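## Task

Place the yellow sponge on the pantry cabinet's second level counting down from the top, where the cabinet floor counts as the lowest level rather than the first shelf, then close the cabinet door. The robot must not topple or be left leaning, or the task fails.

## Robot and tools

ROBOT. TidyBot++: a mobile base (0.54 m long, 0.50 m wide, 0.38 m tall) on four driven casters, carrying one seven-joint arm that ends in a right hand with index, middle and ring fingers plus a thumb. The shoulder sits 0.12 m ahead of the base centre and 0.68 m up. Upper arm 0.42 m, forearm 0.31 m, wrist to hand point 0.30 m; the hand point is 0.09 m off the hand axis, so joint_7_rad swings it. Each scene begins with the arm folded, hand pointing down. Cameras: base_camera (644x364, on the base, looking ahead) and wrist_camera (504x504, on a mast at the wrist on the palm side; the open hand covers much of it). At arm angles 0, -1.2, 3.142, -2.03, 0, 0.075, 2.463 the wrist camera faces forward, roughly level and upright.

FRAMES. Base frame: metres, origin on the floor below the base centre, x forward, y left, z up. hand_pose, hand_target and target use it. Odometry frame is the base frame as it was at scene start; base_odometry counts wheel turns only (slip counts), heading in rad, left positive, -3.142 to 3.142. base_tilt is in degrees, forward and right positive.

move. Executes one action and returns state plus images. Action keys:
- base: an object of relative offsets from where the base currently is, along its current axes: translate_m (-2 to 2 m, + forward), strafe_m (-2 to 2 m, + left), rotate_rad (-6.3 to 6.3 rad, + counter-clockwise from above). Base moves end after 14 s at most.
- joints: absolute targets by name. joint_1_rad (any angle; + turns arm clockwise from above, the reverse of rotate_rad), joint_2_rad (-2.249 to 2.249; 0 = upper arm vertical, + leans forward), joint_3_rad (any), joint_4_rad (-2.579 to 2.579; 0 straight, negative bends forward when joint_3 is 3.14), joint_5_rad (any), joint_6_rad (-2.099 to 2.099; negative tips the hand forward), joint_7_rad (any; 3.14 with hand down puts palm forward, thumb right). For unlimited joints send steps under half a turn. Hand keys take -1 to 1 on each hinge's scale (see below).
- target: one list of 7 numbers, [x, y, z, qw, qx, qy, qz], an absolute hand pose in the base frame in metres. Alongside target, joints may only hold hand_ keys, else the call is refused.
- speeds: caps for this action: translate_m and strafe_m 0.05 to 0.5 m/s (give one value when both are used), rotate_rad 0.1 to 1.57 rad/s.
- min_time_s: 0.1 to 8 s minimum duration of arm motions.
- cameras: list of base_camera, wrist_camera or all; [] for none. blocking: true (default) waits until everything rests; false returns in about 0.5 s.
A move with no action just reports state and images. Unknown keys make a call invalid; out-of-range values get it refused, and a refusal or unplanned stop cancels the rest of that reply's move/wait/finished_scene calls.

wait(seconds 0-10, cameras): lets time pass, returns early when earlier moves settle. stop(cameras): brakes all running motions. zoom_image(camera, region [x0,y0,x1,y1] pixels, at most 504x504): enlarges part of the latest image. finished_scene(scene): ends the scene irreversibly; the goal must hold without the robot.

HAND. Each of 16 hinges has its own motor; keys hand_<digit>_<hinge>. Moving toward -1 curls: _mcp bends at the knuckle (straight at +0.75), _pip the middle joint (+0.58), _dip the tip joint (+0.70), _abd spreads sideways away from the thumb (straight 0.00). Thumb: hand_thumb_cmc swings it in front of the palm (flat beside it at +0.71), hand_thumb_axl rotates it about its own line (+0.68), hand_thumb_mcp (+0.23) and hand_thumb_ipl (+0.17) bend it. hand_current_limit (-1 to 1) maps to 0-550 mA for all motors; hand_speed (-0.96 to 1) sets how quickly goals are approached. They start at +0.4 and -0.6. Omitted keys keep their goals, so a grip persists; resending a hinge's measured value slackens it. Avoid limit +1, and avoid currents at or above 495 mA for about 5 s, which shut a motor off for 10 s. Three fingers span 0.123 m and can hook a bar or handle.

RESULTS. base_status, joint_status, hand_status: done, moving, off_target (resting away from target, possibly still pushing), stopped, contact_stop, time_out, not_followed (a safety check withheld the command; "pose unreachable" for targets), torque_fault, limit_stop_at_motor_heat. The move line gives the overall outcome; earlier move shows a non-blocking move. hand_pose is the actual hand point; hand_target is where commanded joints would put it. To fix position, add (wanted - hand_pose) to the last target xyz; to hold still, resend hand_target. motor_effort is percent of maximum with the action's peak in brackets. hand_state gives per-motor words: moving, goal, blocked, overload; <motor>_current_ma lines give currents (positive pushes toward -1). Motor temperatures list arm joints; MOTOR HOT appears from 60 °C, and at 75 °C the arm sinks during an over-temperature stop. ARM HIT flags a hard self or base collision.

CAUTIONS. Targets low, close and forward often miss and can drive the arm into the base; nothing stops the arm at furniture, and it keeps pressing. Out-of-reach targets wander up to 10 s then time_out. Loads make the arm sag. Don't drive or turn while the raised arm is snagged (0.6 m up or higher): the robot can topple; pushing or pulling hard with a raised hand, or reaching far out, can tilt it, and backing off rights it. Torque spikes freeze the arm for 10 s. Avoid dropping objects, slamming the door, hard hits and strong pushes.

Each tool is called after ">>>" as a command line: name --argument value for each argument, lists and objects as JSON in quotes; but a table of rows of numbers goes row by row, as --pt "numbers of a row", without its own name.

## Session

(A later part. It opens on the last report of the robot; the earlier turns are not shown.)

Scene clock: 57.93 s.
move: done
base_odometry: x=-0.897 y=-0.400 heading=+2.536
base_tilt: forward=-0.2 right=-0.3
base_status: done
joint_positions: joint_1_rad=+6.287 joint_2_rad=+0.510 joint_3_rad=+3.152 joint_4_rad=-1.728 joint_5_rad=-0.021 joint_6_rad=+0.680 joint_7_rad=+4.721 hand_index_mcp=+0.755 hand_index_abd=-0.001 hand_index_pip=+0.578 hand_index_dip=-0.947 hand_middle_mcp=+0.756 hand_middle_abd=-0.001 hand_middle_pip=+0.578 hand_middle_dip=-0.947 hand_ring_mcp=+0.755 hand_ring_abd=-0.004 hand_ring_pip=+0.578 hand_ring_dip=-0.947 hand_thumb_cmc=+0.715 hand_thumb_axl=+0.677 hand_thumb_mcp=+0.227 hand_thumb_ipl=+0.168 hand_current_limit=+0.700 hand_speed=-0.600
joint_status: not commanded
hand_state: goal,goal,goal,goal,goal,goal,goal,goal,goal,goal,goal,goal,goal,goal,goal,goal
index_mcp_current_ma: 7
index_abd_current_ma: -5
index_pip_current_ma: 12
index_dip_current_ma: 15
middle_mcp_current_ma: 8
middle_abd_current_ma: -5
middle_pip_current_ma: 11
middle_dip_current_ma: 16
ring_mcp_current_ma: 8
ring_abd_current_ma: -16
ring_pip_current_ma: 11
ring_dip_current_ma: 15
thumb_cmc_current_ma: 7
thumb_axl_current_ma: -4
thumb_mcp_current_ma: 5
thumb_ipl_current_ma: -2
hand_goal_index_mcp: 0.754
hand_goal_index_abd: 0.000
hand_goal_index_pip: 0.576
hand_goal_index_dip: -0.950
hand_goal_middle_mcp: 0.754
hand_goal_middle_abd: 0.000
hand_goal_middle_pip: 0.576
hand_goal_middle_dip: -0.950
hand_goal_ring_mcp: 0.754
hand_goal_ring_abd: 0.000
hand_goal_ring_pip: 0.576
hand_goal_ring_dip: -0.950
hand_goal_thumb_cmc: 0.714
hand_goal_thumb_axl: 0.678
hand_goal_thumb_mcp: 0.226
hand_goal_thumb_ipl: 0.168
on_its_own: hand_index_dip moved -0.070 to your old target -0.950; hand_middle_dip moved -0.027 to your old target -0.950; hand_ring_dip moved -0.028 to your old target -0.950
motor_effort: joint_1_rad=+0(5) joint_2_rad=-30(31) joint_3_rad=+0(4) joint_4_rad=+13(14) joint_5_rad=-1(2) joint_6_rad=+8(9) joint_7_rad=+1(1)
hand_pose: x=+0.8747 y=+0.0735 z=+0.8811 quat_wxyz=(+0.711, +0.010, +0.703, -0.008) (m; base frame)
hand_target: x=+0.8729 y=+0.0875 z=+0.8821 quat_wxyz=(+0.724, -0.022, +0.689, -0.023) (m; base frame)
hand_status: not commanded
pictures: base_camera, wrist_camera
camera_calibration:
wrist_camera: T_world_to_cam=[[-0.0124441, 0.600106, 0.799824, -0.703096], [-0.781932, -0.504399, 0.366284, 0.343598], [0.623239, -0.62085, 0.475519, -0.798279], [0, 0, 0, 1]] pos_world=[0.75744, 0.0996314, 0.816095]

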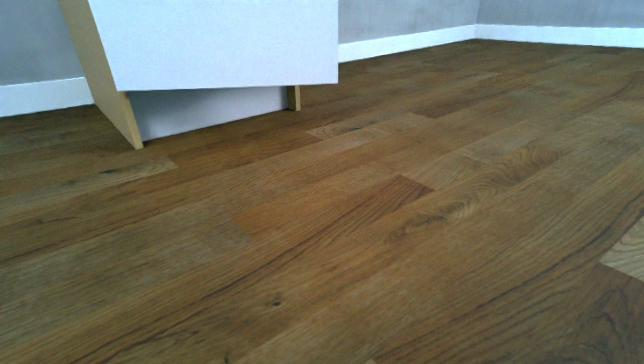

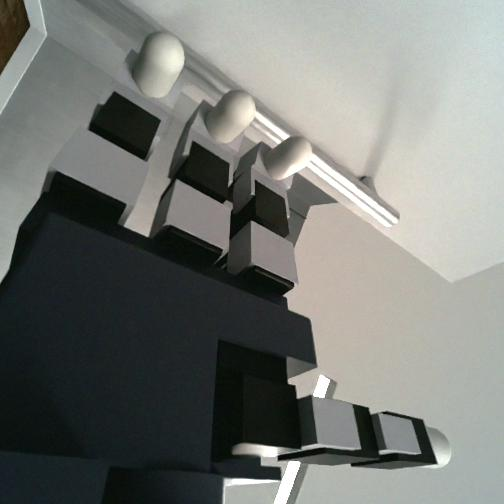

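>>> move --base '{"strafe_m":-0.088}' --speeds '{"strafe_m":0.2}' --joints '{"hand_current_limit":0.4,"hand_index_dip":-0.62,"hand_middle_dip":-0.62,"hand_ring_dip":-0.62}' --cameras '[]'

>>> move --base '{"translate_m":0.088}' --speeds '{"translate_m":0.15}' --cameras '["all"]'

Scene clock: 65.27 s.
move: done
base_odometry: x=-0.846 y=-0.328 heading=+2.535
base_tilt: forward=-0.3 right=-0.3
base_status: done
joint_positions: joint_1_rad=+6.288 joint_2_rad=+0.510 joint_3_rad=+3.152 joint_4_rad=-1.728 joint_5_rad=-0.021 joint_6_rad=+0.680 joint_7_rad=+4.721 hand_index_mcp=+0.755 hand_index_abd=-0.001 hand_index_pip=+0.578 hand_index_dip=-0.623 hand_middle_mcp=+0.755 hand_middle_abd=-0.001 hand_middle_pip=+0.578 hand_middle_dip=-0.623 hand_ring_mcp=+0.755 hand_ring_abd=-0.004 hand_ring_pip=+0.578 hand_ring_dip=-0.623 hand_thumb_cmc=+0.715 hand_thumb_axl=+0.677 hand_thumb_mcp=+0.227 hand_thumb_ipl=+0.168 hand_current_limit=+0.400 hand_speed=-0.600
joint_status: all done
hand_state: goal,goal,goal,goal,goal,goal,goal,goal,goal,goal,goal,goal,goal,goal,goal,goal
index_mcp_current_ma: 6
index_abd_current_ma: -6
index_pip_current_ma: 12
index_dip_current_ma: -15
middle_mcp_current_ma: 7
middle_abd_current_ma: -6
middle_pip_current_ma: 11
middle_dip_current_ma: -16
ring_mcp_current_ma: 7
ring_abd_current_ma: -16
ring_pip_current_ma: 11
ring_dip_current_ma: -15
thumb_cmc_current_ma: 7
thumb_axl_current_ma: -4
thumb_mcp_current_ma: 5
thumb_ipl_current_ma: -2
hand_goal_index_mcp: 0.754
hand_goal_index_abd: 0.000
hand_goal_index_pip: 0.576
hand_goal_index_dip: -0.620
hand_goal_middle_mcp: 0.754
hand_goal_middle_abd: 0.000
hand_goal_middle_pip: 0.576
hand_goal_middle_dip: -0.620
hand_goal_ring_mcp: 0.754
hand_goal_ring_abd: 0.000
hand_goal_ring_pip: 0.576
hand_goal_ring_dip: -0.620
hand_goal_thumb_cmc: 0.714
hand_goal_thumb_axl: 0.678
hand_goal_thumb_mcp: 0.226
hand_goal_thumb_ipl: 0.168
motor_effort: joint_1_rad=+0(3) joint_2_rad=-30(31) joint_3_rad=+0(2) joint_4_rad=+14(14) joint_5_rad=-1(2) joint_6_rad=+8(9) joint_7_rad=+0(1)
hand_pose: x=+0.8747 y=+0.0730 z=+0.8811 quat_wxyz=(+0.711, +0.011, +0.703, -0.008) (m; base frame)
hand_target: x=+0.8729 y=+0.0875 z=+0.8821 quat_wxyz=(+0.724, -0.022, +0.689, -0.023) (m; base frame)
hand_status: not commanded
pictures: none
No camera images: "cameras" was empty.

Scene clock: 66.50 s.
move: done
base_odometry: x=-0.919 y=-0.277 heading=+2.535
base_tilt: forward=-0.2 right=-0.3
base_status: done
joint_positions: joint_1_rad=+6.288 joint_2_rad=+0.510 joint_3_rad=+3.152 joint_4_rad=-1.728 joint_5_rad=-0.021 joint_6_rad=+0.680 joint_7_rad=+4.721 hand_index_mcp=+0.755 hand_index_abd=-0.001 hand_index_pip=+0.578 hand_index_dip=-0.623 hand_middle_mcp=+0.755 hand_middle_abd=-0.001 hand_middle_pip=+0.578 hand_middle_dip=-0.623 hand_ring_mcp=+0.755 hand_ring_abd=-0.004 hand_ring_pip=+0.578 hand_ring_dip=-0.623 hand_thumb_cmc=+0.715 hand_thumb_axl=+0.677 hand_thumb_mcp=+0.227 hand_thumb_ipl=+0.168 hand_current_limit=+0.400 hand_speed=-0.600
joint_status: not commanded
hand_state: goal,goal,goal,goal,goal,goal,goal,goal,goal,goal,goal,goal,goal,goal,goal,goal
index_mcp_current_ma: 6
index_abd_current_ma: -6
index_pip_current_ma: 12
index_dip_current_ma: -15
middle_mcp_current_ma: 7
middle_abd_current_ma: -6
middle_pip_current_ma: 11
middle_dip_current_ma: -16
ring_mcp_current_ma: 7
ring_abd_current_ma: -16
ring_pip_current_ma: 11
ring_dip_current_ma: -15
thumb_cmc_current_ma: 7
thumb_axl_current_ma: -4
thumb_mcp_current_ma: 5
thumb_ipl_current_ma: -2
hand_goal_index_mcp: 0.754
hand_goal_index_abd: 0.000
hand_goal_index_pip: 0.576
hand_goal_index_dip: -0.620
hand_goal_middle_mcp: 0.754
hand_goal_middle_abd: 0.000
hand_goal_middle_pip: 0.576
hand_goal_middle_dip: -0.620
hand_goal_ring_mcp: 0.754
hand_goal_ring_abd: 0.000
hand_goal_ring_pip: 0.576
hand_goal_ring_dip: -0.620
hand_goal_thumb_cmc: 0.714
hand_goal_thumb_axl: 0.678
hand_goal_thumb_mcp: 0.226
hand_goal_thumb_ipl: 0.168
motor_effort: joint_1_rad=+0(1) joint_2_rad=-30(32) joint_3_rad=+0(1) joint_4_rad=+14(15) joint_5_rad=-1(2) joint_6_rad=+8(9) joint_7_rad=+1(1)
hand_pose: x=+0.8747 y=+0.0730 z=+0.8810 quat_wxyz=(+0.711, +0.011, +0.703, -0.008) (m; base frame)
hand_target: x=+0.8729 y=+0.0875 z=+0.8821 quat_wxyz=(+0.724, -0.022, +0.689, -0.023) (m; base frame)
hand_status: not commanded
pictures: base_camera, wrist_camera
camera_calibration:
wrist_camera: T_world_to_cam=[[-0.0120554, 0.600036, 0.799882, -0.703111], [-0.782184, -0.504002, 0.366292, 0.343579], [0.62293, -0.621239, 0.475415, -0.798122], [0, 0, 0, 1]] pos_world=[0.75744, 0.0992322, 0.815995]

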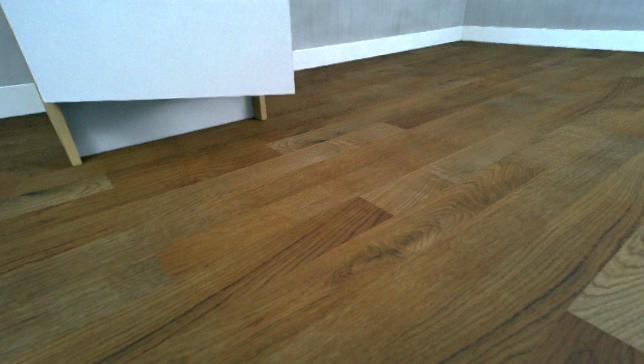

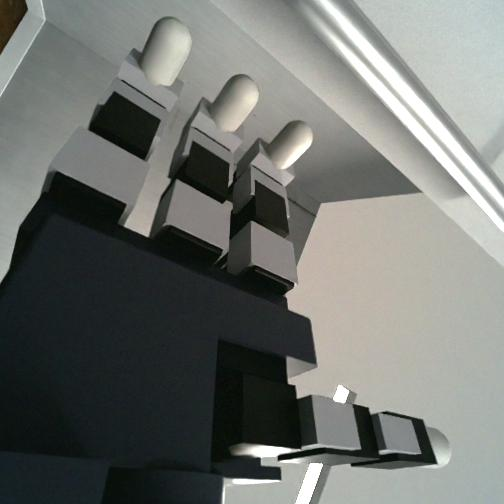

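>>> move --base '{"strafe_m":0.068}' --speeds '{"strafe_m":0.15}' --cameras '["wrist_camera"]'

>>> move --joints '{"hand_current_limit":0.7,"hand_index_dip":-0.95,"hand_middle_dip":-0.95,"hand_ring_dip":-0.95}' --base '{"translate_m":-0.02}' --speeds '{"translate_m":0.05}' --cameras '["wrist_camera"]'

Scene clock: 69.20 s.
move: done
base_odometry: x=-0.958 y=-0.333 heading=+2.535
base_tilt: forward=-0.2 right=-0.3
base_status: done
joint_positions: joint_1_rad=+6.301 joint_2_rad=+0.510 joint_3_rad=+3.158 joint_4_rad=-1.728 joint_5_rad=-0.022 joint_6_rad=+0.680 joint_7_rad=+4.721 hand_index_mcp=+0.775 hand_index_abd=-0.002 hand_index_pip=+0.586 hand_index_dip=-0.620 hand_middle_mcp=+0.778 hand_middle_abd=-0.002 hand_middle_pip=+0.586 hand_middle_dip=-0.620 hand_ring_mcp=+0.781 hand_ring_abd=-0.004 hand_ring_pip=+0.588 hand_ring_dip=-0.620 hand_thumb_cmc=+0.715 hand_thumb_axl=+0.677 hand_thumb_mcp=+0.227 hand_thumb_ipl=+0.168 hand_current_limit=+0.400 hand_speed=-0.600
joint_status: not commanded
hand_state: blocked,goal,goal,goal,blocked,goal,goal,goal,blocked,goal,goal,goal,goal,goal,goal,goal
index_mcp_current_ma: 112
index_abd_current_ma: -7
index_pip_current_ma: 49
index_dip_current_ma: -2
middle_mcp_current_ma: 129
middle_abd_current_ma: -7
middle_pip_current_ma: 49
middle_dip_current_ma: -2
ring_mcp_current_ma: 143
ring_abd_current_ma: -17
ring_pip_current_ma: 60
ring_dip_current_ma: 0
thumb_cmc_current_ma: 4
thumb_axl_current_ma: -4
thumb_mcp_current_ma: 5
thumb_ipl_current_ma: -2
hand_goal_index_mcp: 0.754
hand_goal_index_abd: 0.000
hand_goal_index_pip: 0.576
hand_goal_index_dip: -0.620
hand_goal_middle_mcp: 0.754
hand_goal_middle_abd: 0.000
hand_goal_middle_pip: 0.576
hand_goal_middle_dip: -0.620
hand_goal_ring_mcp: 0.754
hand_goal_ring_abd: 0.000
hand_goal_ring_pip: 0.576
hand_goal_ring_dip: -0.620
hand_goal_thumb_cmc: 0.714
hand_goal_thumb_axl: 0.678
hand_goal_thumb_mcp: 0.226
hand_goal_thumb_ipl: 0.168
motor_effort: joint_1_rad=-3(12) joint_2_rad=-30(30) joint_3_rad=-1(10) joint_4_rad=+13(15) joint_5_rad=+1(5) joint_6_rad=+8(9) joint_7_rad=+0(2)
hand_pose: x=+0.8760 y=+0.0597 z=+0.8808 quat_wxyz=(+0.711, +0.016, +0.703, -0.016) (m; base frame)
hand_target: x=+0.8729 y=+0.0875 z=+0.8821 quat_wxyz=(+0.724, -0.022, +0.689, -0.023) (m; base frame)
hand_status: not commanded
pictures: wrist_camera
camera_calibration:
wrist_camera: T_world_to_cam=[[-0.00108924, 0.602393, 0.798199, -0.703185], [-0.791327, -0.488532, 0.367611, 0.343865], [0.611392, -0.631236, 0.477222, -0.797998], [0, 0, 0, 1]] pos_world=[0.759233, 0.087858, 0.815696]

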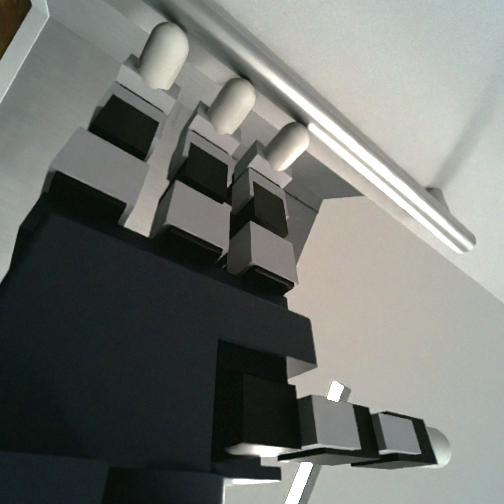

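Scene clock: 70.10 s.
move: done
base_odometry: x=-0.941 y=-0.345 heading=+2.535
base_tilt: forward=-0.3 right=-0.3
base_status: done
joint_positions: joint_1_rad=+6.298 joint_2_rad=+0.510 joint_3_rad=+3.157 joint_4_rad=-1.728 joint_5_rad=-0.022 joint_6_rad=+0.680 joint_7_rad=+4.721 hand_index_mcp=+0.756 hand_index_abd=-0.002 hand_index_pip=+0.579 hand_index_dip=-0.947 hand_middle_mcp=+0.757 hand_middle_abd=-0.002 hand_middle_pip=+0.578 hand_middle_dip=-0.947 hand_ring_mcp=+0.756 hand_ring_abd=-0.004 hand_ring_pip=+0.578 hand_ring_dip=-0.947 hand_thumb_cmc=+0.715 hand_thumb_axl=+0.677 hand_thumb_mcp=+0.227 hand_thumb_ipl=+0.168 hand_current_limit=+0.700 hand_speed=-0.600
joint_status: all done
hand_state: goal,goal,goal,goal,goal,goal,goal,goal,goal,goal,goal,goal,goal,goal,goal,goal
index_mcp_current_ma: 13
index_abd_current_ma: -7
index_pip_current_ma: 13
index_dip_current_ma: 15
middle_mcp_current_ma: 14
middle_abd_current_ma: -7
middle_pip_current_ma: 12
middle_dip_current_ma: 16
ring_mcp_current_ma: 13
ring_abd_current_ma: -17
ring_pip_current_ma: 12
ring_dip_current_ma: 15
thumb_cmc_current_ma: 4
thumb_axl_current_ma: -4
thumb_mcp_current_ma: 5
thumb_ipl_current_ma: -2
hand_goal_index_mcp: 0.754
hand_goal_index_abd: 0.000
hand_goal_index_pip: 0.576
hand_goal_index_dip: -0.950
hand_goal_middle_mcp: 0.754
hand_goal_middle_abd: 0.000
hand_goal_middle_pip: 0.576
hand_goal_middle_dip: -0.950
hand_goal_ring_mcp: 0.754
hand_goal_ring_abd: 0.000
hand_goal_ring_pip: 0.576
hand_goal_ring_dip: -0.950
hand_goal_thumb_cmc: 0.714
hand_goal_thumb_axl: 0.678
hand_goal_thumb_mcp: 0.226
hand_goal_thumb_ipl: 0.168
motor_effort: joint_1_rad=+0(2) joint_2_rad=-30(33) joint_3_rad=+0(2) joint_4_rad=+13(14) joint_5_rad=-1(2) joint_6_rad=+8(9) joint_7_rad=+0(2)
hand_pose: x=+0.8759 y=+0.0622 z=+0.8806 quat_wxyz=(+0.711, +0.015, +0.703, -0.015) (m; base frame)
hand_target: x=+0.8729 y=+0.0875 z=+0.8821 quat_wxyz=(+0.724, -0.022, +0.689, -0.023) (m; base frame)
hand_status: not commanded
pictures: wrist_camera
camera_calibration:
wrist_camera: T_world_to_cam=[[-0.00284075, 0.602341, 0.798234, -0.702983], [-0.789613, -0.49115, 0.367808, 0.343579], [0.613598, -0.629251, 0.477012, -0.79814], [0, 0, 0, 1]] pos_world=[0.759035, 0.0899535, 0.815496]

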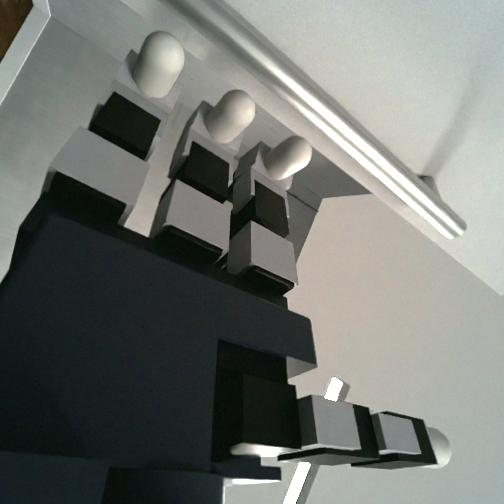

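>>> move --joints '{"hand_current_limit":0.4,"hand_index_dip":-0.62,"hand_middle_dip":-0.62,"hand_ring_dip":-0.62}' --base '{"strafe_m":-0.04}' --speeds '{"strafe_m":0.15}' --cameras '[]'

>>> move --base '{"translate_m":0.046}' --speeds '{"translate_m":0.1}' --cameras '[]'

>>> move --base '{"strafe_m":0.05}' --speeds '{"strafe_m":0.12}' --cameras '["wrist_camera"]'

Scene clock: 75.10 s.
move: done
base_odometry: x=-0.918 y=-0.312 heading=+2.534
base_tilt: forward=-0.2 right=-0.3
base_status: done
joint_positions: joint_1_rad=+6.292 joint_2_rad=+0.510 joint_3_rad=+3.156 joint_4_rad=-1.728 joint_5_rad=-0.022 joint_6_rad=+0.680 joint_7_rad=+4.721 hand_index_mcp=+0.756 hand_index_abd=-0.002 hand_index_pip=+0.578 hand_index_dip=-0.623 hand_middle_mcp=+0.756 hand_middle_abd=-0.002 hand_middle_pip=+0.578 hand_middle_dip=-0.623 hand_ring_mcp=+0.756 hand_ring_abd=-0.004 hand_ring_pip=+0.578 hand_ring_dip=-0.623 hand_thumb_cmc=+0.715 hand_thumb_axl=+0.677 hand_thumb_mcp=+0.227 hand_thumb_ipl=+0.168 hand_current_limit=+0.400 hand_speed=-0.600
joint_status: all done
hand_state: goal,goal,goal,goal,goal,goal,goal,goal,goal,goal,goal,goal,goal,goal,goal,goal
index_mcp_current_ma: 10
index_abd_current_ma: -7
index_pip_current_ma: 12
index_dip_current_ma: -15
middle_mcp_current_ma: 12
middle_abd_current_ma: -7
middle_pip_current_ma: 12
middle_dip_current_ma: -16
ring_mcp_current_ma: 10
ring_abd_current_ma: -17
ring_pip_current_ma: 12
ring_dip_current_ma: -15
thumb_cmc_current_ma: 4
thumb_axl_current_ma: -4
thumb_mcp_current_ma: 5
thumb_ipl_current_ma: -2
hand_goal_index_mcp: 0.754
hand_goal_index_abd: 0.000
hand_goal_index_pip: 0.576
hand_goal_index_dip: -0.620
hand_goal_middle_mcp: 0.754
hand_goal_middle_abd: 0.000
hand_goal_middle_pip: 0.576
hand_goal_middle_dip: -0.620
hand_goal_ring_mcp: 0.754
hand_goal_ring_abd: 0.000
hand_goal_ring_pip: 0.576
hand_goal_ring_dip: -0.620
hand_goal_thumb_cmc: 0.714
hand_goal_thumb_axl: 0.678
hand_goal_thumb_mcp: 0.226
hand_goal_thumb_ipl: 0.168
motor_effort: joint_1_rad=-1(3) joint_2_rad=-30(31) joint_3_rad=+0(2) joint_4_rad=+14(14) joint_5_rad=-2(2) joint_6_rad=+8(9) joint_7_rad=+0(1)
hand_pose: x=+0.8754 y=+0.0673 z=+0.8807 quat_wxyz=(+0.711, +0.013, +0.703, -0.012) (m; base frame)
hand_target: x=+0.8729 y=+0.0875 z=+0.8821 quat_wxyz=(+0.724, -0.022, +0.689, -0.023) (m; base frame)
hand_status: not commanded
pictures: none
No camera images: "cameras" was empty.

Scene clock: 76.13 s.
move: done
base_odometry: x=-0.956 y=-0.285 heading=+2.534
base_tilt: forward=-0.2 right=-0.3
base_status: done
joint_positions: joint_1_rad=+6.292 joint_2_rad=+0.511 joint_3_rad=+3.156 joint_4_rad=-1.728 joint_5_rad=-0.022 joint_6_rad=+0.680 joint_7_rad=+4.721 hand_index_mcp=+0.756 hand_index_abd=-0.002 hand_index_pip=+0.578 hand_index_dip=-0.623 hand_middle_mcp=+0.756 hand_middle_abd=-0.002 hand_middle_pip=+0.578 hand_middle_dip=-0.623 hand_ring_mcp=+0.756 hand_ring_abd=-0.004 hand_ring_pip=+0.578 hand_ring_dip=-0.623 hand_thumb_cmc=+0.715 hand_thumb_axl=+0.677 hand_thumb_mcp=+0.227 hand_thumb_ipl=+0.168 hand_current_limit=+0.400 hand_speed=-0.600
joint_status: not commanded
hand_state: goal,goal,goal,goal,goal,goal,goal,goal,goal,goal,goal,goal,goal,goal,goal,goal
index_mcp_current_ma: 10
index_abd_current_ma: -7
index_pip_current_ma: 12
index_dip_current_ma: -15
middle_mcp_current_ma: 12
middle_abd_current_ma: -7
middle_pip_current_ma: 12
middle_dip_current_ma: -16
ring_mcp_current_ma: 10
ring_abd_current_ma: -17
ring_pip_current_ma: 12
ring_dip_current_ma: -15
thumb_cmc_current_ma: 4
thumb_axl_current_ma: -4
thumb_mcp_current_ma: 5
thumb_ipl_current_ma: -2
hand_goal_index_mcp: 0.754
hand_goal_index_abd: 0.000
hand_goal_index_pip: 0.576
hand_goal_index_dip: -0.620
hand_goal_middle_mcp: 0.754
hand_goal_middle_abd: 0.000
hand_goal_middle_pip: 0.576
hand_goal_middle_dip: -0.620
hand_goal_ring_mcp: 0.754
hand_goal_ring_abd: 0.000
hand_goal_ring_pip: 0.576
hand_goal_ring_dip: -0.620
hand_goal_thumb_cmc: 0.714
hand_goal_thumb_axl: 0.678
hand_goal_thumb_mcp: 0.226
hand_goal_thumb_ipl: 0.168
motor_effort: joint_1_rad=+0(1) joint_2_rad=-30(32) joint_3_rad=-1(1) joint_4_rad=+13(15) joint_5_rad=-1(2) joint_6_rad=+8(9) joint_7_rad=+0(1)
hand_pose: x=+0.8754 y=+0.0673 z=+0.8807 quat_wxyz=(+0.711, +0.013, +0.703, -0.012) (m; base frame)
hand_target: x=+0.8729 y=+0.0875 z=+0.8821 quat_wxyz=(+0.724, -0.022, +0.689, -0.023) (m; base frame)
hand_status: not commanded
pictures: none
No camera images: "cameras" was empty.

Scene clock: 77.30 s.
move: done
base_odometry: x=-0.985 y=-0.326 heading=+2.534
base_tilt: forward=-0.3 right=-0.3
base_status: done
joint_positions: joint_1_rad=+6.296 joint_2_rad=+0.511 joint_3_rad=+3.156 joint_4_rad=-1.728 joint_5_rad=-0.022 joint_6_rad=+0.680 joint_7_rad=+4.721 hand_index_mcp=+0.760 hand_index_abd=-0.002 hand_index_pip=+0.580 hand_index_dip=-0.622 hand_middle_mcp=+0.764 hand_middle_abd=-0.002 hand_middle_pip=+0.581 hand_middle_dip=-0.622 hand_ring_mcp=+0.768 hand_ring_abd=-0.004 hand_ring_pip=+0.583 hand_ring_dip=-0.622 hand_thumb_cmc=+0.715 hand_thumb_axl=+0.677 hand_thumb_mcp=+0.227 hand_thumb_ipl=+0.168 hand_current_limit=+0.400 hand_speed=-0.600
joint_status: not commanded
hand_state: goal,goal,goal,goal,goal,goal,goal,goal,goal,goal,goal,goal,goal,goal,goal,goal
index_mcp_current_ma: 34
index_abd_current_ma: -7
index_pip_current_ma: 20
index_dip_current_ma: -10
middle_mcp_current_ma: 56
middle_abd_current_ma: -7
middle_pip_current_ma: 26
middle_dip_current_ma: -10
ring_mcp_current_ma: 74
ring_abd_current_ma: -17
ring_pip_current_ma: 36
ring_dip_current_ma: -8
thumb_cmc_current_ma: 4
thumb_axl_current_ma: -4
thumb_mcp_current_ma: 5
thumb_ipl_current_ma: -2
hand_goal_index_mcp: 0.754
hand_goal_index_abd: 0.000
hand_goal_index_pip: 0.576
hand_goal_index_dip: -0.620
hand_goal_middle_mcp: 0.754
hand_goal_middle_abd: 0.000
hand_goal_middle_pip: 0.576
hand_goal_middle_dip: -0.620
hand_goal_ring_mcp: 0.754
hand_goal_ring_abd: 0.000
hand_goal_ring_pip: 0.576
hand_goal_ring_dip: -0.620
hand_goal_thumb_cmc: 0.714
hand_goal_thumb_axl: 0.678
hand_goal_thumb_mcp: 0.226
hand_goal_thumb_ipl: 0.168
motor_effort: joint_1_rad=-2(7) joint_2_rad=-30(31) joint_3_rad=-1(5) joint_4_rad=+13(14) joint_5_rad=-1(3) joint_6_rad=+9(9) joint_7_rad=+1(2)
hand_pose: x=+0.8757 y=+0.0643 z=+0.8806 quat_wxyz=(+0.711, +0.014, +0.703, -0.013) (m; base frame)
hand_target: x=+0.8729 y=+0.0875 z=+0.8821 quat_wxyz=(+0.724, -0.022, +0.689, -0.023) (m; base frame)
hand_status: not commanded
pictures: wrist_camera
camera_calibration:
wrist_camera: T_world_to_cam=[[-0.00471506, 0.601792, 0.798639, -0.703063], [-0.788157, -0.493774, 0.367417, 0.343692], [0.615456, -0.627721, 0.476635, -0.798054], [0, 0, 0, 1]] pos_world=[0.758736, 0.0918492, 0.815596]

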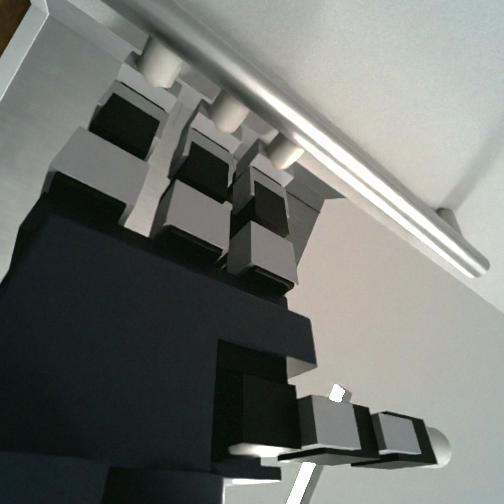

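>>> move --base '{"strafe_m":-0.025}' --speeds '{"strafe_m":0.15}' --cameras '[]'

>>> move --base '{"translate_m":0.022}' --speeds '{"translate_m":0.1}' --cameras '[]'

>>> move --base '{"strafe_m":0.055}' --speeds '{"strafe_m":0.12}' --cameras '["wrist_camera"]'

Scene clock: 79.37 s.
move: done
base_odometry: x=-0.970 y=-0.306 heading=+2.534
base_tilt: forward=-0.3 right=-0.3
base_status: done
joint_positions: joint_1_rad=+6.291 joint_2_rad=+0.511 joint_3_rad=+3.154 joint_4_rad=-1.728 joint_5_rad=-0.022 joint_6_rad=+0.680 joint_7_rad=+4.721 hand_index_mcp=+0.756 hand_index_abd=-0.002 hand_index_pip=+0.578 hand_index_dip=-0.622 hand_middle_mcp=+0.756 hand_middle_abd=-0.002 hand_middle_pip=+0.578 hand_middle_dip=-0.622 hand_ring_mcp=+0.756 hand_ring_abd=-0.004 hand_ring_pip=+0.578 hand_ring_dip=-0.621 hand_thumb_cmc=+0.715 hand_thumb_axl=+0.677 hand_thumb_mcp=+0.227 hand_thumb_ipl=+0.168 hand_current_limit=+0.400 hand_speed=-0.600
joint_status: not commanded
hand_state: goal,goal,goal,goal,goal,goal,goal,goal,goal,goal,goal,goal,goal,goal,goal,goal
index_mcp_current_ma: 12
index_abd_current_ma: -7
index_pip_current_ma: 13
index_dip_current_ma: -10
middle_mcp_current_ma: 13
middle_abd_current_ma: -7
middle_pip_current_ma: 12
middle_dip_current_ma: -10
ring_mcp_current_ma: 12
ring_abd_current_ma: -17
ring_pip_current_ma: 12
ring_dip_current_ma: -7
thumb_cmc_current_ma: 5
thumb_axl_current_ma: -4
thumb_mcp_current_ma: 5
thumb_ipl_current_ma: -2
hand_goal_index_mcp: 0.754
hand_goal_index_abd: 0.000
hand_goal_index_pip: 0.576
hand_goal_index_dip: -0.620
hand_goal_middle_mcp: 0.754
hand_goal_middle_abd: 0.000
hand_goal_middle_pip: 0.576
hand_goal_middle_dip: -0.620
hand_goal_ring_mcp: 0.754
hand_goal_ring_abd: 0.000
hand_goal_ring_pip: 0.576
hand_goal_ring_dip: -0.620
hand_goal_thumb_cmc: 0.714
hand_goal_thumb_axl: 0.678
hand_goal_thumb_mcp: 0.226
hand_goal_thumb_ipl: 0.168
motor_effort: joint_1_rad=+0(4) joint_2_rad=-30(32) joint_3_rad=+0(2) joint_4_rad=+13(14) joint_5_rad=-1(2) joint_6_rad=+8(9) joint_7_rad=+0(2)
hand_pose: x=+0.8752 y=+0.0690 z=+0.8807 quat_wxyz=(+0.711, +0.012, +0.703, -0.011) (m; base frame)
hand_target: x=+0.8729 y=+0.0875 z=+0.8821 quat_wxyz=(+0.724, -0.022, +0.689, -0.023) (m; base frame)
hand_status: not commanded
pictures: none
No camera images: "cameras" was empty.

Scene clock: 80.17 s.
move: done
base_odometry: x=-0.988 y=-0.294 heading=+2.534
base_tilt: forward=-0.2 right=-0.3
base_status: done
joint_positions: joint_1_rad=+6.291 joint_2_rad=+0.511 joint_3_rad=+3.154 joint_4_rad=-1.728 joint_5_rad=-0.022 joint_6_rad=+0.680 joint_7_rad=+4.721 hand_index_mcp=+0.755 hand_index_abd=-0.002 hand_index_pip=+0.573 hand_index_dip=-0.623 hand_middle_mcp=+0.754 hand_middle_abd=-0.002 hand_middle_pip=+0.574 hand_middle_dip=-0.623 hand_ring_mcp=+0.753 hand_ring_abd=-0.004 hand_ring_pip=+0.574 hand_ring_dip=-0.623 hand_thumb_cmc=+0.715 hand_thumb_axl=+0.677 hand_thumb_mcp=+0.227 hand_thumb_ipl=+0.168 hand_current_limit=+0.400 hand_speed=-0.600
joint_status: not commanded
hand_state: goal,goal,goal,goal,goal,goal,goal,goal,goal,goal,goal,goal,goal,goal,goal,goal
index_mcp_current_ma: 8
index_abd_current_ma: -9
index_pip_current_ma: -13
index_dip_current_ma: -15
middle_mcp_current_ma: 2
middle_abd_current_ma: -8
middle_pip_current_ma: -12
middle_dip_current_ma: -16
ring_mcp_current_ma: -4
ring_abd_current_ma: -16
ring_pip_current_ma: -9
ring_dip_current_ma: -15
thumb_cmc_current_ma: 4
thumb_axl_current_ma: -4
thumb_mcp_current_ma: 5
thumb_ipl_current_ma: -2
hand_goal_index_mcp: 0.754
hand_goal_index_abd: 0.000
hand_goal_index_pip: 0.576
hand_goal_index_dip: -0.620
hand_goal_middle_mcp: 0.754
hand_goal_middle_abd: 0.000
hand_goal_middle_pip: 0.576
hand_goal_middle_dip: -0.620
hand_goal_ring_mcp: 0.754
hand_goal_ring_abd: 0.000
hand_goal_ring_pip: 0.576
hand_goal_ring_dip: -0.620
hand_goal_thumb_cmc: 0.714
hand_goal_thumb_axl: 0.678
hand_goal_thumb_mcp: 0.226
hand_goal_thumb_ipl: 0.168
motor_effort: joint_1_rad=+0(3) joint_2_rad=-30(34) joint_3_rad=+0(2) joint_4_rad=+14(15) joint_5_rad=-1(2) joint_6_rad=+8(9) joint_7_rad=+1(1)
hand_pose: x=+0.8753 y=+0.0690 z=+0.8805 quat_wxyz=(+0.711, +0.012, +0.703, -0.011) (m; base frame)
hand_target: x=+0.8729 y=+0.0875 z=+0.8821 quat_wxyz=(+0.724, -0.022, +0.689, -0.023) (m; base frame)
hand_status: not commanded
pictures: none
No camera images: "cameras" was empty.

Scene clock: 81.30 s.
move: done
base_odometry: x=-1.020 y=-0.339 heading=+2.534
base_tilt: forward=-0.3 right=-0.3
base_status: done
joint_positions: joint_1_rad=+6.278 joint_2_rad=+0.511 joint_3_rad=+3.145 joint_4_rad=-1.728 joint_5_rad=-0.021 joint_6_rad=+0.681 joint_7_rad=+4.721 hand_index_mcp=+0.755 hand_index_abd=-0.002 hand_index_pip=+0.578 hand_index_dip=-0.617 hand_middle_mcp=+0.755 hand_middle_abd=-0.002 hand_middle_pip=+0.578 hand_middle_dip=-0.617 hand_ring_mcp=+0.755 hand_ring_abd=-0.004 hand_ring_pip=+0.578 hand_ring_dip=-0.617 hand_thumb_cmc=+0.714 hand_thumb_axl=+0.677 hand_thumb_mcp=+0.227 hand_thumb_ipl=+0.168 hand_current_limit=+0.400 hand_speed=-0.600
joint_status: not commanded
hand_state: goal,goal,goal,goal,goal,goal,goal,goal,goal,goal,goal,goal,goal,goal,goal,goal
index_mcp_current_ma: 4
index_abd_current_ma: -9
index_pip_current_ma: 11
index_dip_current_ma: 15
middle_mcp_current_ma: 5
middle_abd_current_ma: -8
middle_pip_current_ma: 11
middle_dip_current_ma: 16
ring_mcp_current_ma: 5
ring_abd_current_ma: -16
ring_pip_current_ma: 11
ring_dip_current_ma: 15
thumb_cmc_current_ma: -1
thumb_axl_current_ma: -4
thumb_mcp_current_ma: 5
thumb_ipl_current_ma: -2
hand_goal_index_mcp: 0.754
hand_goal_index_abd: 0.000
hand_goal_index_pip: 0.576
hand_goal_index_dip: -0.620
hand_goal_middle_mcp: 0.754
hand_goal_middle_abd: 0.000
hand_goal_middle_pip: 0.576
hand_goal_middle_dip: -0.620
hand_goal_ring_mcp: 0.754
hand_goal_ring_abd: 0.000
hand_goal_ring_pip: 0.576
hand_goal_ring_dip: -0.620
hand_goal_thumb_cmc: 0.714
hand_goal_thumb_axl: 0.678
hand_goal_thumb_mcp: 0.226
hand_goal_thumb_ipl: 0.168
motor_effort: joint_1_rad=+0(9) joint_2_rad=-30(31) joint_3_rad=+0(6) joint_4_rad=+13(14) joint_5_rad=-2(4) joint_6_rad=+9(9) joint_7_rad=+0(2)
hand_pose: x=+0.8735 y=+0.0846 z=+0.8809 quat_wxyz=(+0.711, +0.006, +0.703, -0.001) (m; base frame)
hand_target: x=+0.8729 y=+0.0875 z=+0.8821 quat_wxyz=(+0.724, -0.022, +0.689, -0.023) (m; base frame)
hand_status: not commanded
pictures: wrist_camera
camera_calibration:
wrist_camera: T_world_to_cam=[[-0.0219388, 0.597431, 0.80162, -0.70272], [-0.773713, -0.517941, 0.364836, 0.343617], [0.633156, -0.61222, 0.473603, -0.798227], [0, 0, 0, 1]] pos_world=[0.755846, 0.109109, 0.815994]

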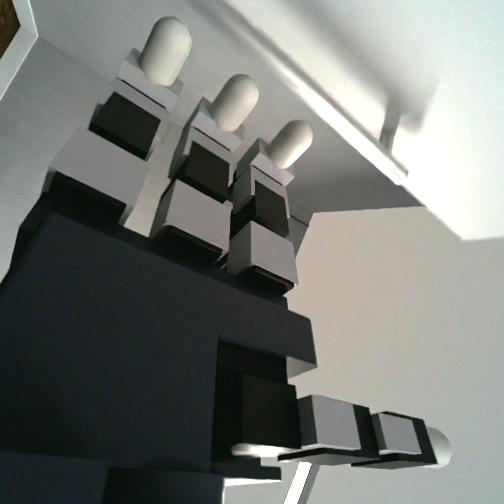

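>>> move --base '{"translate_m":0.10,"strafe_m":-0.385,"rotate_rad":0.33}' --speeds '{"translate_m":0.3,"rotate_rad":0.3}' --cameras '["all"]'

Scene clock: 94.43 s.
move: done
base_odometry: x=-0.883 y=+0.034 heading=+2.865
base_tilt: forward=-0.2 right=-0.3
base_status: done
joint_positions: joint_1_rad=+6.284 joint_2_rad=+0.511 joint_3_rad=+3.144 joint_4_rad=-1.728 joint_5_rad=-0.021 joint_6_rad=+0.681 joint_7_rad=+4.721 hand_index_mcp=+0.755 hand_index_abd=-0.002 hand_index_pip=+0.578 hand_index_dip=-0.617 hand_middle_mcp=+0.755 hand_middle_abd=-0.002 hand_middle_pip=+0.578 hand_middle_dip=-0.617 hand_ring_mcp=+0.755 hand_ring_abd=-0.004 hand_ring_pip=+0.578 hand_ring_dip=-0.617 hand_thumb_cmc=+0.714 hand_thumb_axl=+0.677 hand_thumb_mcp=+0.227 hand_thumb_ipl=+0.168 hand_current_limit=+0.400 hand_speed=-0.600
joint_status: not commanded
hand_state: goal,goal,goal,goal,goal,goal,goal,goal,goal,goal,goal,goal,goal,goal,goal,goal
index_mcp_current_ma: 3
index_abd_current_ma: -9
index_pip_current_ma: 11
index_dip_current_ma: 15
middle_mcp_current_ma: 4
middle_abd_current_ma: -8
middle_pip_current_ma: 10
middle_dip_current_ma: 16
ring_mcp_current_ma: 4
ring_abd_current_ma: -16
ring_pip_current_ma: 11
ring_dip_current_ma: 15
thumb_cmc_current_ma: -1
thumb_axl_current_ma: -4
thumb_mcp_current_ma: 5
thumb_ipl_current_ma: -2
hand_goal_index_mcp: 0.754
hand_goal_index_abd: 0.000
hand_goal_index_pip: 0.576
hand_goal_index_dip: -0.620
hand_goal_middle_mcp: 0.754
hand_goal_middle_abd: 0.000
hand_goal_middle_pip: 0.576
hand_goal_middle_dip: -0.620
hand_goal_ring_mcp: 0.754
hand_goal_ring_abd: 0.000
hand_goal_ring_pip: 0.576
hand_goal_ring_dip: -0.620
hand_goal_thumb_cmc: 0.714
hand_goal_thumb_axl: 0.678
hand_goal_thumb_mcp: 0.226
hand_goal_thumb_ipl: 0.168
motor_effort: joint_1_rad=-1(3) joint_2_rad=-30(31) joint_3_rad=+0(2) joint_4_rad=+13(14) joint_5_rad=-1(3) joint_6_rad=+8(9) joint_7_rad=+2(2)
hand_pose: x=+0.8740 y=+0.0802 z=+0.8810 quat_wxyz=(+0.711, +0.008, +0.703, -0.003) (m; base frame)
hand_target: x=+0.8729 y=+0.0875 z=+0.8821 quat_wxyz=(+0.724, -0.022, +0.689, -0.023) (m; base frame)
hand_status: not commanded
pictures: base_camera, wrist_camera
camera_calibration:
wrist_camera: T_world_to_cam=[[-0.018528, 0.597461, 0.801684, -0.703076], [-0.776767, -0.513447, 0.364698, 0.344064], [0.629515, -0.615965, 0.473601, -0.797777], [0, 0, 0, 1]] pos_world=[0.756444, 0.105317, 0.815994]

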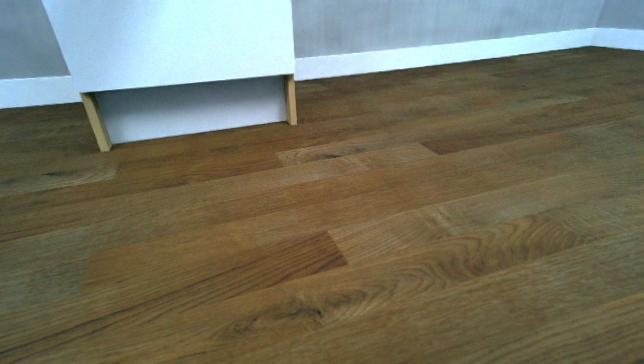

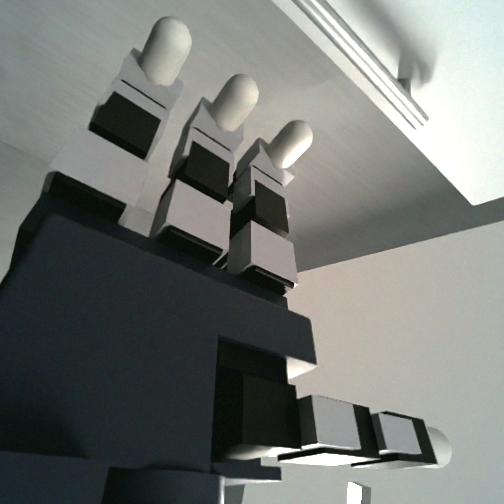

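>>> move --base '{"translate_m":0.176,"strafe_m":-0.201,"rotate_rad":0.2}' --speeds '{"translate_m":0.25,"rotate_rad":0.25}' --cameras '["all"]'

Scene clock: 100.97 s.
move: done
base_odometry: x=-0.997 y=+0.276 heading=+3.067
base_tilt: forward=-0.2 right=-0.3
base_status: done
joint_positions: joint_1_rad=+6.285 joint_2_rad=+0.511 joint_3_rad=+3.144 joint_4_rad=-1.728 joint_5_rad=-0.021 joint_6_rad=+0.681 joint_7_rad=+4.721 hand_index_mcp=+0.753 hand_index_abd=-0.002 hand_index_pip=+0.578 hand_index_dip=-0.617 hand_middle_mcp=+0.754 hand_middle_abd=-0.002 hand_middle_pip=+0.578 hand_middle_dip=-0.617 hand_ring_mcp=+0.754 hand_ring_abd=-0.004 hand_ring_pip=+0.578 hand_ring_dip=-0.617 hand_thumb_cmc=+0.713 hand_thumb_axl=+0.677 hand_thumb_mcp=+0.227 hand_thumb_ipl=+0.168 hand_current_limit=+0.400 hand_speed=-0.600
joint_status: not commanded
hand_state: goal,goal,goal,goal,goal,goal,goal,goal,goal,goal,goal,goal,goal,goal,goal,goal
index_mcp_current_ma: -3
index_abd_current_ma: -9
index_pip_current_ma: 10
index_dip_current_ma: 15
middle_mcp_current_ma: -1
middle_abd_current_ma: -8
middle_pip_current_ma: 9
middle_dip_current_ma: 16
ring_mcp_current_ma: 0
ring_abd_current_ma: -16
ring_pip_current_ma: 10
ring_dip_current_ma: 15
thumb_cmc_current_ma: -4
thumb_axl_current_ma: -4
thumb_mcp_current_ma: 5
thumb_ipl_current_ma: -2
hand_goal_index_mcp: 0.754
hand_goal_index_abd: 0.000
hand_goal_index_pip: 0.576
hand_goal_index_dip: -0.620
hand_goal_middle_mcp: 0.754
hand_goal_middle_abd: 0.000
hand_goal_middle_pip: 0.576
hand_goal_middle_dip: -0.620
hand_goal_ring_mcp: 0.754
hand_goal_ring_abd: 0.000
hand_goal_ring_pip: 0.576
hand_goal_ring_dip: -0.620
hand_goal_thumb_cmc: 0.714
hand_goal_thumb_axl: 0.678
hand_goal_thumb_mcp: 0.226
hand_goal_thumb_ipl: 0.168
motor_effort: joint_1_rad=+0(3) joint_2_rad=-30(31) joint_3_rad=+0(3) joint_4_rad=+13(14) joint_5_rad=-1(2) joint_6_rad=+8(9) joint_7_rad=+0(2)
hand_pose: x=+0.8740 y=+0.0797 z=+0.8810 quat_wxyz=(+0.711, +0.008, +0.703, -0.004) (m; base frame)
hand_target: x=+0.8729 y=+0.0875 z=+0.8821 quat_wxyz=(+0.724, -0.022, +0.689, -0.023) (m; base frame)
hand_status: not commanded
pictures: base_camera, wrist_camera
camera_calibration:
wrist_camera: T_world_to_cam=[[-0.0182535, 0.597406, 0.801732, -0.703076], [-0.777095, -0.513029, 0.364588, 0.344231], [0.629118, -0.616367, 0.473606, -0.797747], [0, 0, 0, 1]] pos_world=[0.756544, 0.104917, 0.815993]

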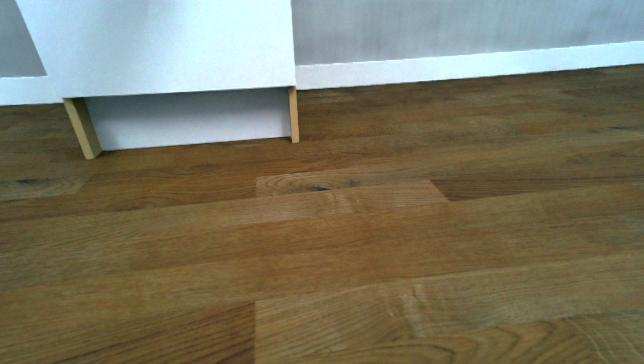

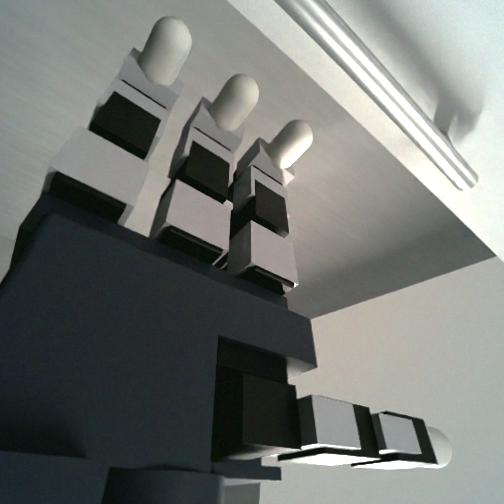

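>>> move --base '{"translate_m":0.103}' --speeds '{"translate_m":0.15}' --cameras '[]'

>>> move --base '{"strafe_m":0.05}' --speeds '{"strafe_m":0.12}' --cameras '["wrist_camera"]'

Scene clock: 104.87 s.
move: done
base_odometry: x=-1.100 y=+0.284 heading=+3.066
base_tilt: forward=-0.2 right=-0.3
base_status: done
joint_positions: joint_1_rad=+6.285 joint_2_rad=+0.511 joint_3_rad=+3.144 joint_4_rad=-1.728 joint_5_rad=-0.021 joint_6_rad=+0.681 joint_7_rad=+4.721 hand_index_mcp=+0.753 hand_index_abd=-0.002 hand_index_pip=+0.578 hand_index_dip=-0.617 hand_middle_mcp=+0.754 hand_middle_abd=-0.002 hand_middle_pip=+0.578 hand_middle_dip=-0.617 hand_ring_mcp=+0.754 hand_ring_abd=-0.004 hand_ring_pip=+0.578 hand_ring_dip=-0.617 hand_thumb_cmc=+0.713 hand_thumb_axl=+0.677 hand_thumb_mcp=+0.227 hand_thumb_ipl=+0.168 hand_current_limit=+0.400 hand_speed=-0.600
joint_status: not commanded
hand_state: goal,goal,goal,goal,goal,goal,goal,goal,goal,goal,goal,goal,goal,goal,goal,goal
index_mcp_current_ma: -4
index_abd_current_ma: -9
index_pip_current_ma: 9
index_dip_current_ma: 15
middle_mcp_current_ma: -2
middle_abd_current_ma: -8
middle_pip_current_ma: 9
middle_dip_current_ma: 16
ring_mcp_current_ma: 0
ring_abd_current_ma: -16
ring_pip_current_ma: 10
ring_dip_current_ma: 15
thumb_cmc_current_ma: -4
thumb_axl_current_ma: -4
thumb_mcp_current_ma: 5
thumb_ipl_current_ma: -2
hand_goal_index_mcp: 0.754
hand_goal_index_abd: 0.000
hand_goal_index_pip: 0.576
hand_goal_index_dip: -0.620
hand_goal_middle_mcp: 0.754
hand_goal_middle_abd: 0.000
hand_goal_middle_pip: 0.576
hand_goal_middle_dip: -0.620
hand_goal_ring_mcp: 0.754
hand_goal_ring_abd: 0.000
hand_goal_ring_pip: 0.576
hand_goal_ring_dip: -0.620
hand_goal_thumb_cmc: 0.714
hand_goal_thumb_axl: 0.678
hand_goal_thumb_mcp: 0.226
hand_goal_thumb_ipl: 0.168
motor_effort: joint_1_rad=-1(3) joint_2_rad=-30(32) joint_3_rad=+0(2) joint_4_rad=+14(15) joint_5_rad=+0(2) joint_6_rad=+8(9) joint_7_rad=+1(1)
hand_pose: x=+0.8740 y=+0.0797 z=+0.8810 quat_wxyz=(+0.711, +0.008, +0.703, -0.004) (m; base frame)
hand_target: x=+0.8729 y=+0.0875 z=+0.8821 quat_wxyz=(+0.724, -0.022, +0.689, -0.023) (m; base frame)
hand_status: not commanded
pictures: none
No camera images: "cameras" was empty.

Scene clock: 105.93 s.
move: done
base_odometry: x=-1.104 y=+0.234 heading=+3.066
base_tilt: forward=-0.2 right=-0.3
base_status: done
joint_positions: joint_1_rad=+6.285 joint_2_rad=+0.511 joint_3_rad=+3.144 joint_4_rad=-1.728 joint_5_rad=-0.021 joint_6_rad=+0.681 joint_7_rad=+4.721 hand_index_mcp=+0.753 hand_index_abd=-0.002 hand_index_pip=+0.578 hand_index_dip=-0.617 hand_middle_mcp=+0.754 hand_middle_abd=-0.002 hand_middle_pip=+0.578 hand_middle_dip=-0.617 hand_ring_mcp=+0.754 hand_ring_abd=-0.004 hand_ring_pip=+0.578 hand_ring_dip=-0.617 hand_thumb_cmc=+0.713 hand_thumb_axl=+0.677 hand_thumb_mcp=+0.227 hand_thumb_ipl=+0.168 hand_current_limit=+0.400 hand_speed=-0.600
joint_status: not commanded
hand_state: goal,goal,goal,goal,goal,goal,goal,goal,goal,goal,goal,goal,goal,goal,goal,goal
index_mcp_current_ma: -4
index_abd_current_ma: -9
index_pip_current_ma: 9
index_dip_current_ma: 15
middle_mcp_current_ma: -2
middle_abd_current_ma: -8
middle_pip_current_ma: 9
middle_dip_current_ma: 16
ring_mcp_current_ma: 0
ring_abd_current_ma: -16
ring_pip_current_ma: 10
ring_dip_current_ma: 15
thumb_cmc_current_ma: -4
thumb_axl_current_ma: -4
thumb_mcp_current_ma: 5
thumb_ipl_current_ma: -2
hand_goal_index_mcp: 0.754
hand_goal_index_abd: 0.000
hand_goal_index_pip: 0.576
hand_goal_index_dip: -0.620
hand_goal_middle_mcp: 0.754
hand_goal_middle_abd: 0.000
hand_goal_middle_pip: 0.576
hand_goal_middle_dip: -0.620
hand_goal_ring_mcp: 0.754
hand_goal_ring_abd: 0.000
hand_goal_ring_pip: 0.576
hand_goal_ring_dip: -0.620
hand_goal_thumb_cmc: 0.714
hand_goal_thumb_axl: 0.678
hand_goal_thumb_mcp: 0.226
hand_goal_thumb_ipl: 0.168
motor_effort: joint_1_rad=+0(4) joint_2_rad=-30(31) joint_3_rad=+0(2) joint_4_rad=+14(14) joint_5_rad=+0(2) joint_6_rad=+9(9) joint_7_rad=+1(1)
hand_pose: x=+0.8740 y=+0.0797 z=+0.8810 quat_wxyz=(+0.711, +0.008, +0.703, -0.004) (m; base frame)
hand_target: x=+0.8729 y=+0.0875 z=+0.8821 quat_wxyz=(+0.724, -0.022, +0.689, -0.023) (m; base frame)
hand_status: not commanded
pictures: wrist_camera
camera_calibration:
wrist_camera: T_world_to_cam=[[-0.0183653, 0.597413, 0.801723, -0.703066], [-0.777117, -0.513054, 0.364506, 0.34428], [0.629088, -0.616338, 0.473683, -0.797837], [0, 0, 0, 1]] pos_world=[0.756544, 0.104917, 0.816093]

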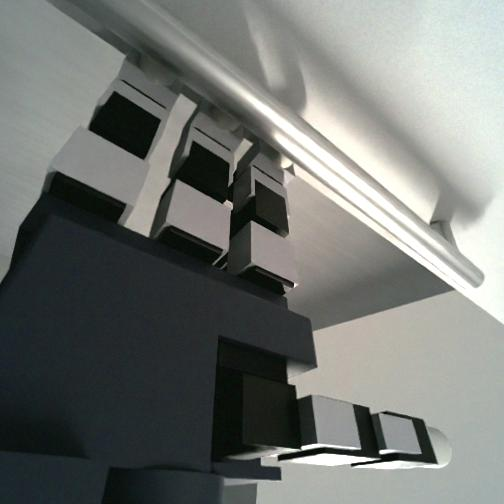

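>>> move --base '{"strafe_m":0.022}' --speeds '{"strafe_m":0.1}' --joints '{"hand_current_limit":0.7,"hand_index_dip":-0.95,"hand_middle_dip":-0.95,"hand_ring_dip":-0.95}' --cameras '[]'

>>> move --base '{"translate_m":-0.11,"strafe_m":0.022}' --speeds '{"translate_m":0.08}' --cameras '["wrist_camera"]'

>>> move --base '{"translate_m":-0.047,"strafe_m":0.112,"rotate_rad":-0.1}' --speeds '{"translate_m":0.1,"rotate_rad":0.1}' --cameras '["wrist_camera"]'

Scene clock: 109.73 s.
move: off_target
base_odometry: x=-1.106 y=+0.212 heading=+3.066
base_tilt: forward=-0.3 right=-0.3
base_status: done
joint_positions: joint_1_rad=+6.291 joint_2_rad=+0.512 joint_3_rad=+3.147 joint_4_rad=-1.728 joint_5_rad=-0.021 joint_6_rad=+0.682 joint_7_rad=+4.721 hand_index_mcp=+0.781 hand_index_abd=-0.003 hand_index_pip=+0.589 hand_index_dip=-0.932 hand_middle_mcp=+0.784 hand_middle_abd=-0.004 hand_middle_pip=+0.591 hand_middle_dip=-0.929 hand_ring_mcp=+0.786 hand_ring_abd=-0.006 hand_ring_pip=+0.593 hand_ring_dip=-0.927 hand_thumb_cmc=+0.714 hand_thumb_axl=+0.677 hand_thumb_mcp=+0.227 hand_thumb_ipl=+0.168 hand_current_limit=+0.700 hand_speed=-0.600
joint_status: hand_middle_dip off_target (ended at -0.929, target -0.950); hand_ring_dip off_target (ended at -0.927, target -0.950); the others done
hand_state: blocked,goal,goal,goal,blocked,goal,goal,blocked,blocked,goal,goal,blocked,goal,goal,goal,goal
index_mcp_current_ma: 147
index_abd_current_ma: -15
index_pip_current_ma: 67
index_dip_current_ma: 91
middle_mcp_current_ma: 160
middle_abd_current_ma: -19
middle_pip_current_ma: 74
middle_dip_current_ma: 107
ring_mcp_current_ma: 171
ring_abd_current_ma: -25
ring_pip_current_ma: 87
ring_dip_current_ma: 116
thumb_cmc_current_ma: -2
thumb_axl_current_ma: -4
thumb_mcp_current_ma: 5
thumb_ipl_current_ma: -2
hand_goal_index_mcp: 0.754
hand_goal_index_abd: 0.000
hand_goal_index_pip: 0.576
hand_goal_index_dip: -0.950
hand_goal_middle_mcp: 0.754
hand_goal_middle_abd: 0.000
hand_goal_middle_pip: 0.576
hand_goal_middle_dip: -0.950
hand_goal_ring_mcp: 0.754
hand_goal_ring_abd: 0.000
hand_goal_ring_pip: 0.576
hand_goal_ring_dip: -0.950
hand_goal_thumb_cmc: 0.714
hand_goal_thumb_axl: 0.678
hand_goal_thumb_mcp: 0.226
hand_goal_thumb_ipl: 0.168
motor_effort: joint_1_rad=-3(6) joint_2_rad=-32(33) joint_3_rad=-2(4) joint_4_rad=+12(15) joint_5_rad=+0(2) joint_6_rad=+9(10) joint_7_rad=+0(1)
hand_pose: x=+0.8749 y=+0.0730 z=+0.8807 quat_wxyz=(+0.712, +0.011, +0.702, -0.007) (m; base frame)
hand_target: x=+0.8729 y=+0.0875 z=+0.8821 quat_wxyz=(+0.724, -0.022, +0.689, -0.023) (m; base frame)
hand_status: not commanded
pictures: none
No camera images: "cameras" was empty.

Scene clock: 111.70 s.
move: done
base_odometry: x=-0.998 y=+0.181 heading=+3.066
base_tilt: forward=-0.3 right=-0.3
base_status: done
joint_positions: joint_1_rad=+6.301 joint_2_rad=+0.514 joint_3_rad=+3.149 joint_4_rad=-1.726 joint_5_rad=-0.021 joint_6_rad=+0.684 joint_7_rad=+4.721 hand_index_mcp=+0.837 hand_index_abd=-0.003 hand_index_pip=+0.629 hand_index_dip=-0.897 hand_middle_mcp=+0.829 hand_middle_abd=-0.004 hand_middle_pip=+0.630 hand_middle_dip=-0.882 hand_ring_mcp=+0.828 hand_ring_abd=-0.006 hand_ring_pip=+0.635 hand_ring_dip=-0.881 hand_thumb_cmc=+0.714 hand_thumb_axl=+0.677 hand_thumb_mcp=+0.227 hand_thumb_ipl=+0.168 hand_current_limit=+0.700 hand_speed=-0.600
joint_status: not commanded
hand_state: blocked,goal,blocked,blocked,blocked,goal,blocked,blocked,blocked,goal,blocked,blocked,goal,goal,goal,goal
index_mcp_current_ma: 444
index_abd_current_ma: -15
index_pip_current_ma: 266
index_dip_current_ma: 267
middle_mcp_current_ma: 401
middle_abd_current_ma: -18
middle_pip_current_ma: 270
middle_dip_current_ma: 347
ring_mcp_current_ma: 396
ring_abd_current_ma: -25
ring_pip_current_ma: 299
ring_dip_current_ma: 349
thumb_cmc_current_ma: -2
thumb_axl_current_ma: -4
thumb_mcp_current_ma: 5
thumb_ipl_current_ma: -2
hand_goal_index_mcp: 0.754
hand_goal_index_abd: 0.000
hand_goal_index_pip: 0.576
hand_goal_index_dip: -0.950
hand_goal_middle_mcp: 0.754
hand_goal_middle_abd: 0.000
hand_goal_middle_pip: 0.576
hand_goal_middle_dip: -0.950
hand_goal_ring_mcp: 0.754
hand_goal_ring_abd: 0.000
hand_goal_ring_pip: 0.576
hand_goal_ring_dip: -0.950
hand_goal_thumb_cmc: 0.714
hand_goal_thumb_axl: 0.678
hand_goal_thumb_mcp: 0.226
hand_goal_thumb_ipl: 0.168
motor_effort: joint_1_rad=-8(8) joint_2_rad=-31(36) joint_3_rad=-6(7) joint_4_rad=+12(15) joint_5_rad=+3(4) joint_6_rad=+7(9) joint_7_rad=+1(1)
hand_pose: x=+0.8765 y=+0.0650 z=+0.8804 quat_wxyz=(+0.712, +0.014, +0.702, -0.011) (m; base frame)
hand_target: x=+0.8729 y=+0.0875 z=+0.8821 quat_wxyz=(+0.724, -0.022, +0.689, -0.023) (m; base frame)
hand_status: not commanded
pictures: wrist_camera
camera_calibration:
wrist_camera: T_world_to_cam=[[-0.00782671, 0.599539, 0.800307, -0.701883], [-0.787916, -0.496503, 0.364243, 0.347501], [0.615733, -0.627724, 0.476272, -0.797956], [0, 0, 0, 1]] pos_world=[0.759636, 0.0924454, 0.815192]

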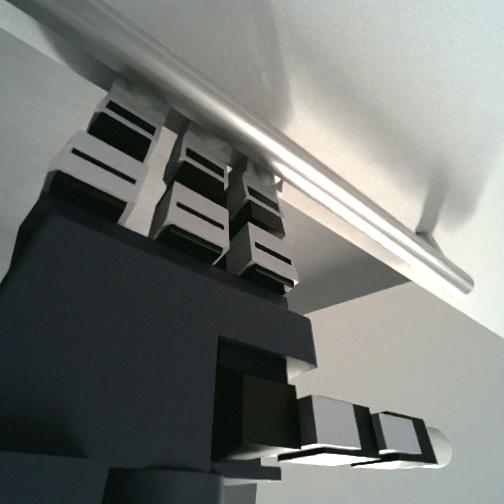

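Scene clock: 113.50 s.
move: done
base_odometry: x=-0.960 y=+0.066 heading=+2.965
base_tilt: forward=-0.3 right=-0.3
base_status: done
joint_positions: joint_1_rad=+6.307 joint_2_rad=+0.514 joint_3_rad=+3.156 joint_4_rad=-1.725 joint_5_rad=-0.021 joint_6_rad=+0.684 joint_7_rad=+4.721 hand_index_mcp=+0.836 hand_index_abd=-0.005 hand_index_pip=+0.629 hand_index_dip=-0.894 hand_middle_mcp=+0.827 hand_middle_abd=-0.005 hand_middle_pip=+0.630 hand_middle_dip=-0.877 hand_ring_mcp=+0.827 hand_ring_abd=-0.006 hand_ring_pip=+0.635 hand_ring_dip=-0.877 hand_thumb_cmc=+0.714 hand_thumb_axl=+0.677 hand_thumb_mcp=+0.227 hand_thumb_ipl=+0.168 hand_current_limit=+0.700 hand_speed=-0.600
joint_status: not commanded
hand_state: blocked,goal,blocked,blocked,blocked,goal,blocked,blocked,blocked,goal,blocked,blocked,goal,goal,goal,goal
index_mcp_current_ma: 443
index_abd_current_ma: -23
index_pip_current_ma: 266
index_dip_current_ma: 283
middle_mcp_current_ma: 393
middle_abd_current_ma: -22
middle_pip_current_ma: 270
middle_dip_current_ma: 370
ring_mcp_current_ma: 391
ring_abd_current_ma: -25
ring_pip_current_ma: 299
ring_dip_current_ma: 370
thumb_cmc_current_ma: -1
thumb_axl_current_ma: -4
thumb_mcp_current_ma: 5
thumb_ipl_current_ma: -2
hand_goal_index_mcp: 0.754
hand_goal_index_abd: 0.000
hand_goal_index_pip: 0.576
hand_goal_index_dip: -0.950
hand_goal_middle_mcp: 0.754
hand_goal_middle_abd: 0.000
hand_goal_middle_pip: 0.576
hand_goal_middle_dip: -0.950
hand_goal_ring_mcp: 0.754
hand_goal_ring_abd: 0.000
hand_goal_ring_pip: 0.576
hand_goal_ring_dip: -0.950
hand_goal_thumb_cmc: 0.714
hand_goal_thumb_axl: 0.678
hand_goal_thumb_mcp: 0.226
hand_goal_thumb_ipl: 0.168
motor_effort: joint_1_rad=-5(10) joint_2_rad=-31(33) joint_3_rad=-3(7) joint_4_rad=+13(14) joint_5_rad=+2(5) joint_6_rad=+8(8) joint_7_rad=+1(2)
hand_pose: x=+0.8774 y=+0.0565 z=+0.8803 quat_wxyz=(+0.712, +0.017, +0.702, -0.017) (m; base frame)
hand_target: x=+0.8729 y=+0.0875 z=+0.8821 quat_wxyz=(+0.724, -0.022, +0.689, -0.023) (m; base frame)
hand_status: not commanded
pictures: wrist_camera
camera_calibration:
wrist_camera: T_world_to_cam=[[-0.000878492, 0.602765, 0.797918, -0.700822], [-0.793967, -0.485523, 0.365901, 0.347285], [0.60796, -0.6332, 0.479002, -0.799089], [0, 0, 0, 1]] pos_world=[0.760931, 0.085063, 0.814892]

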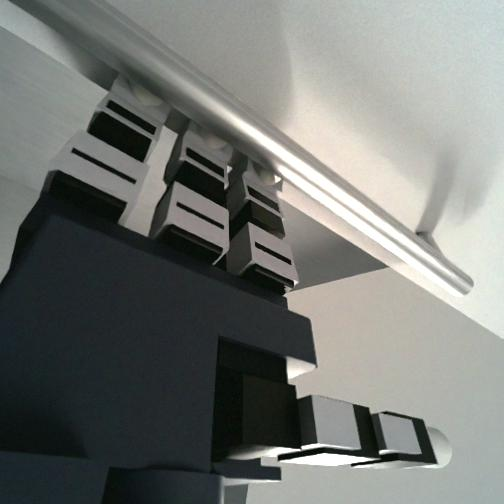

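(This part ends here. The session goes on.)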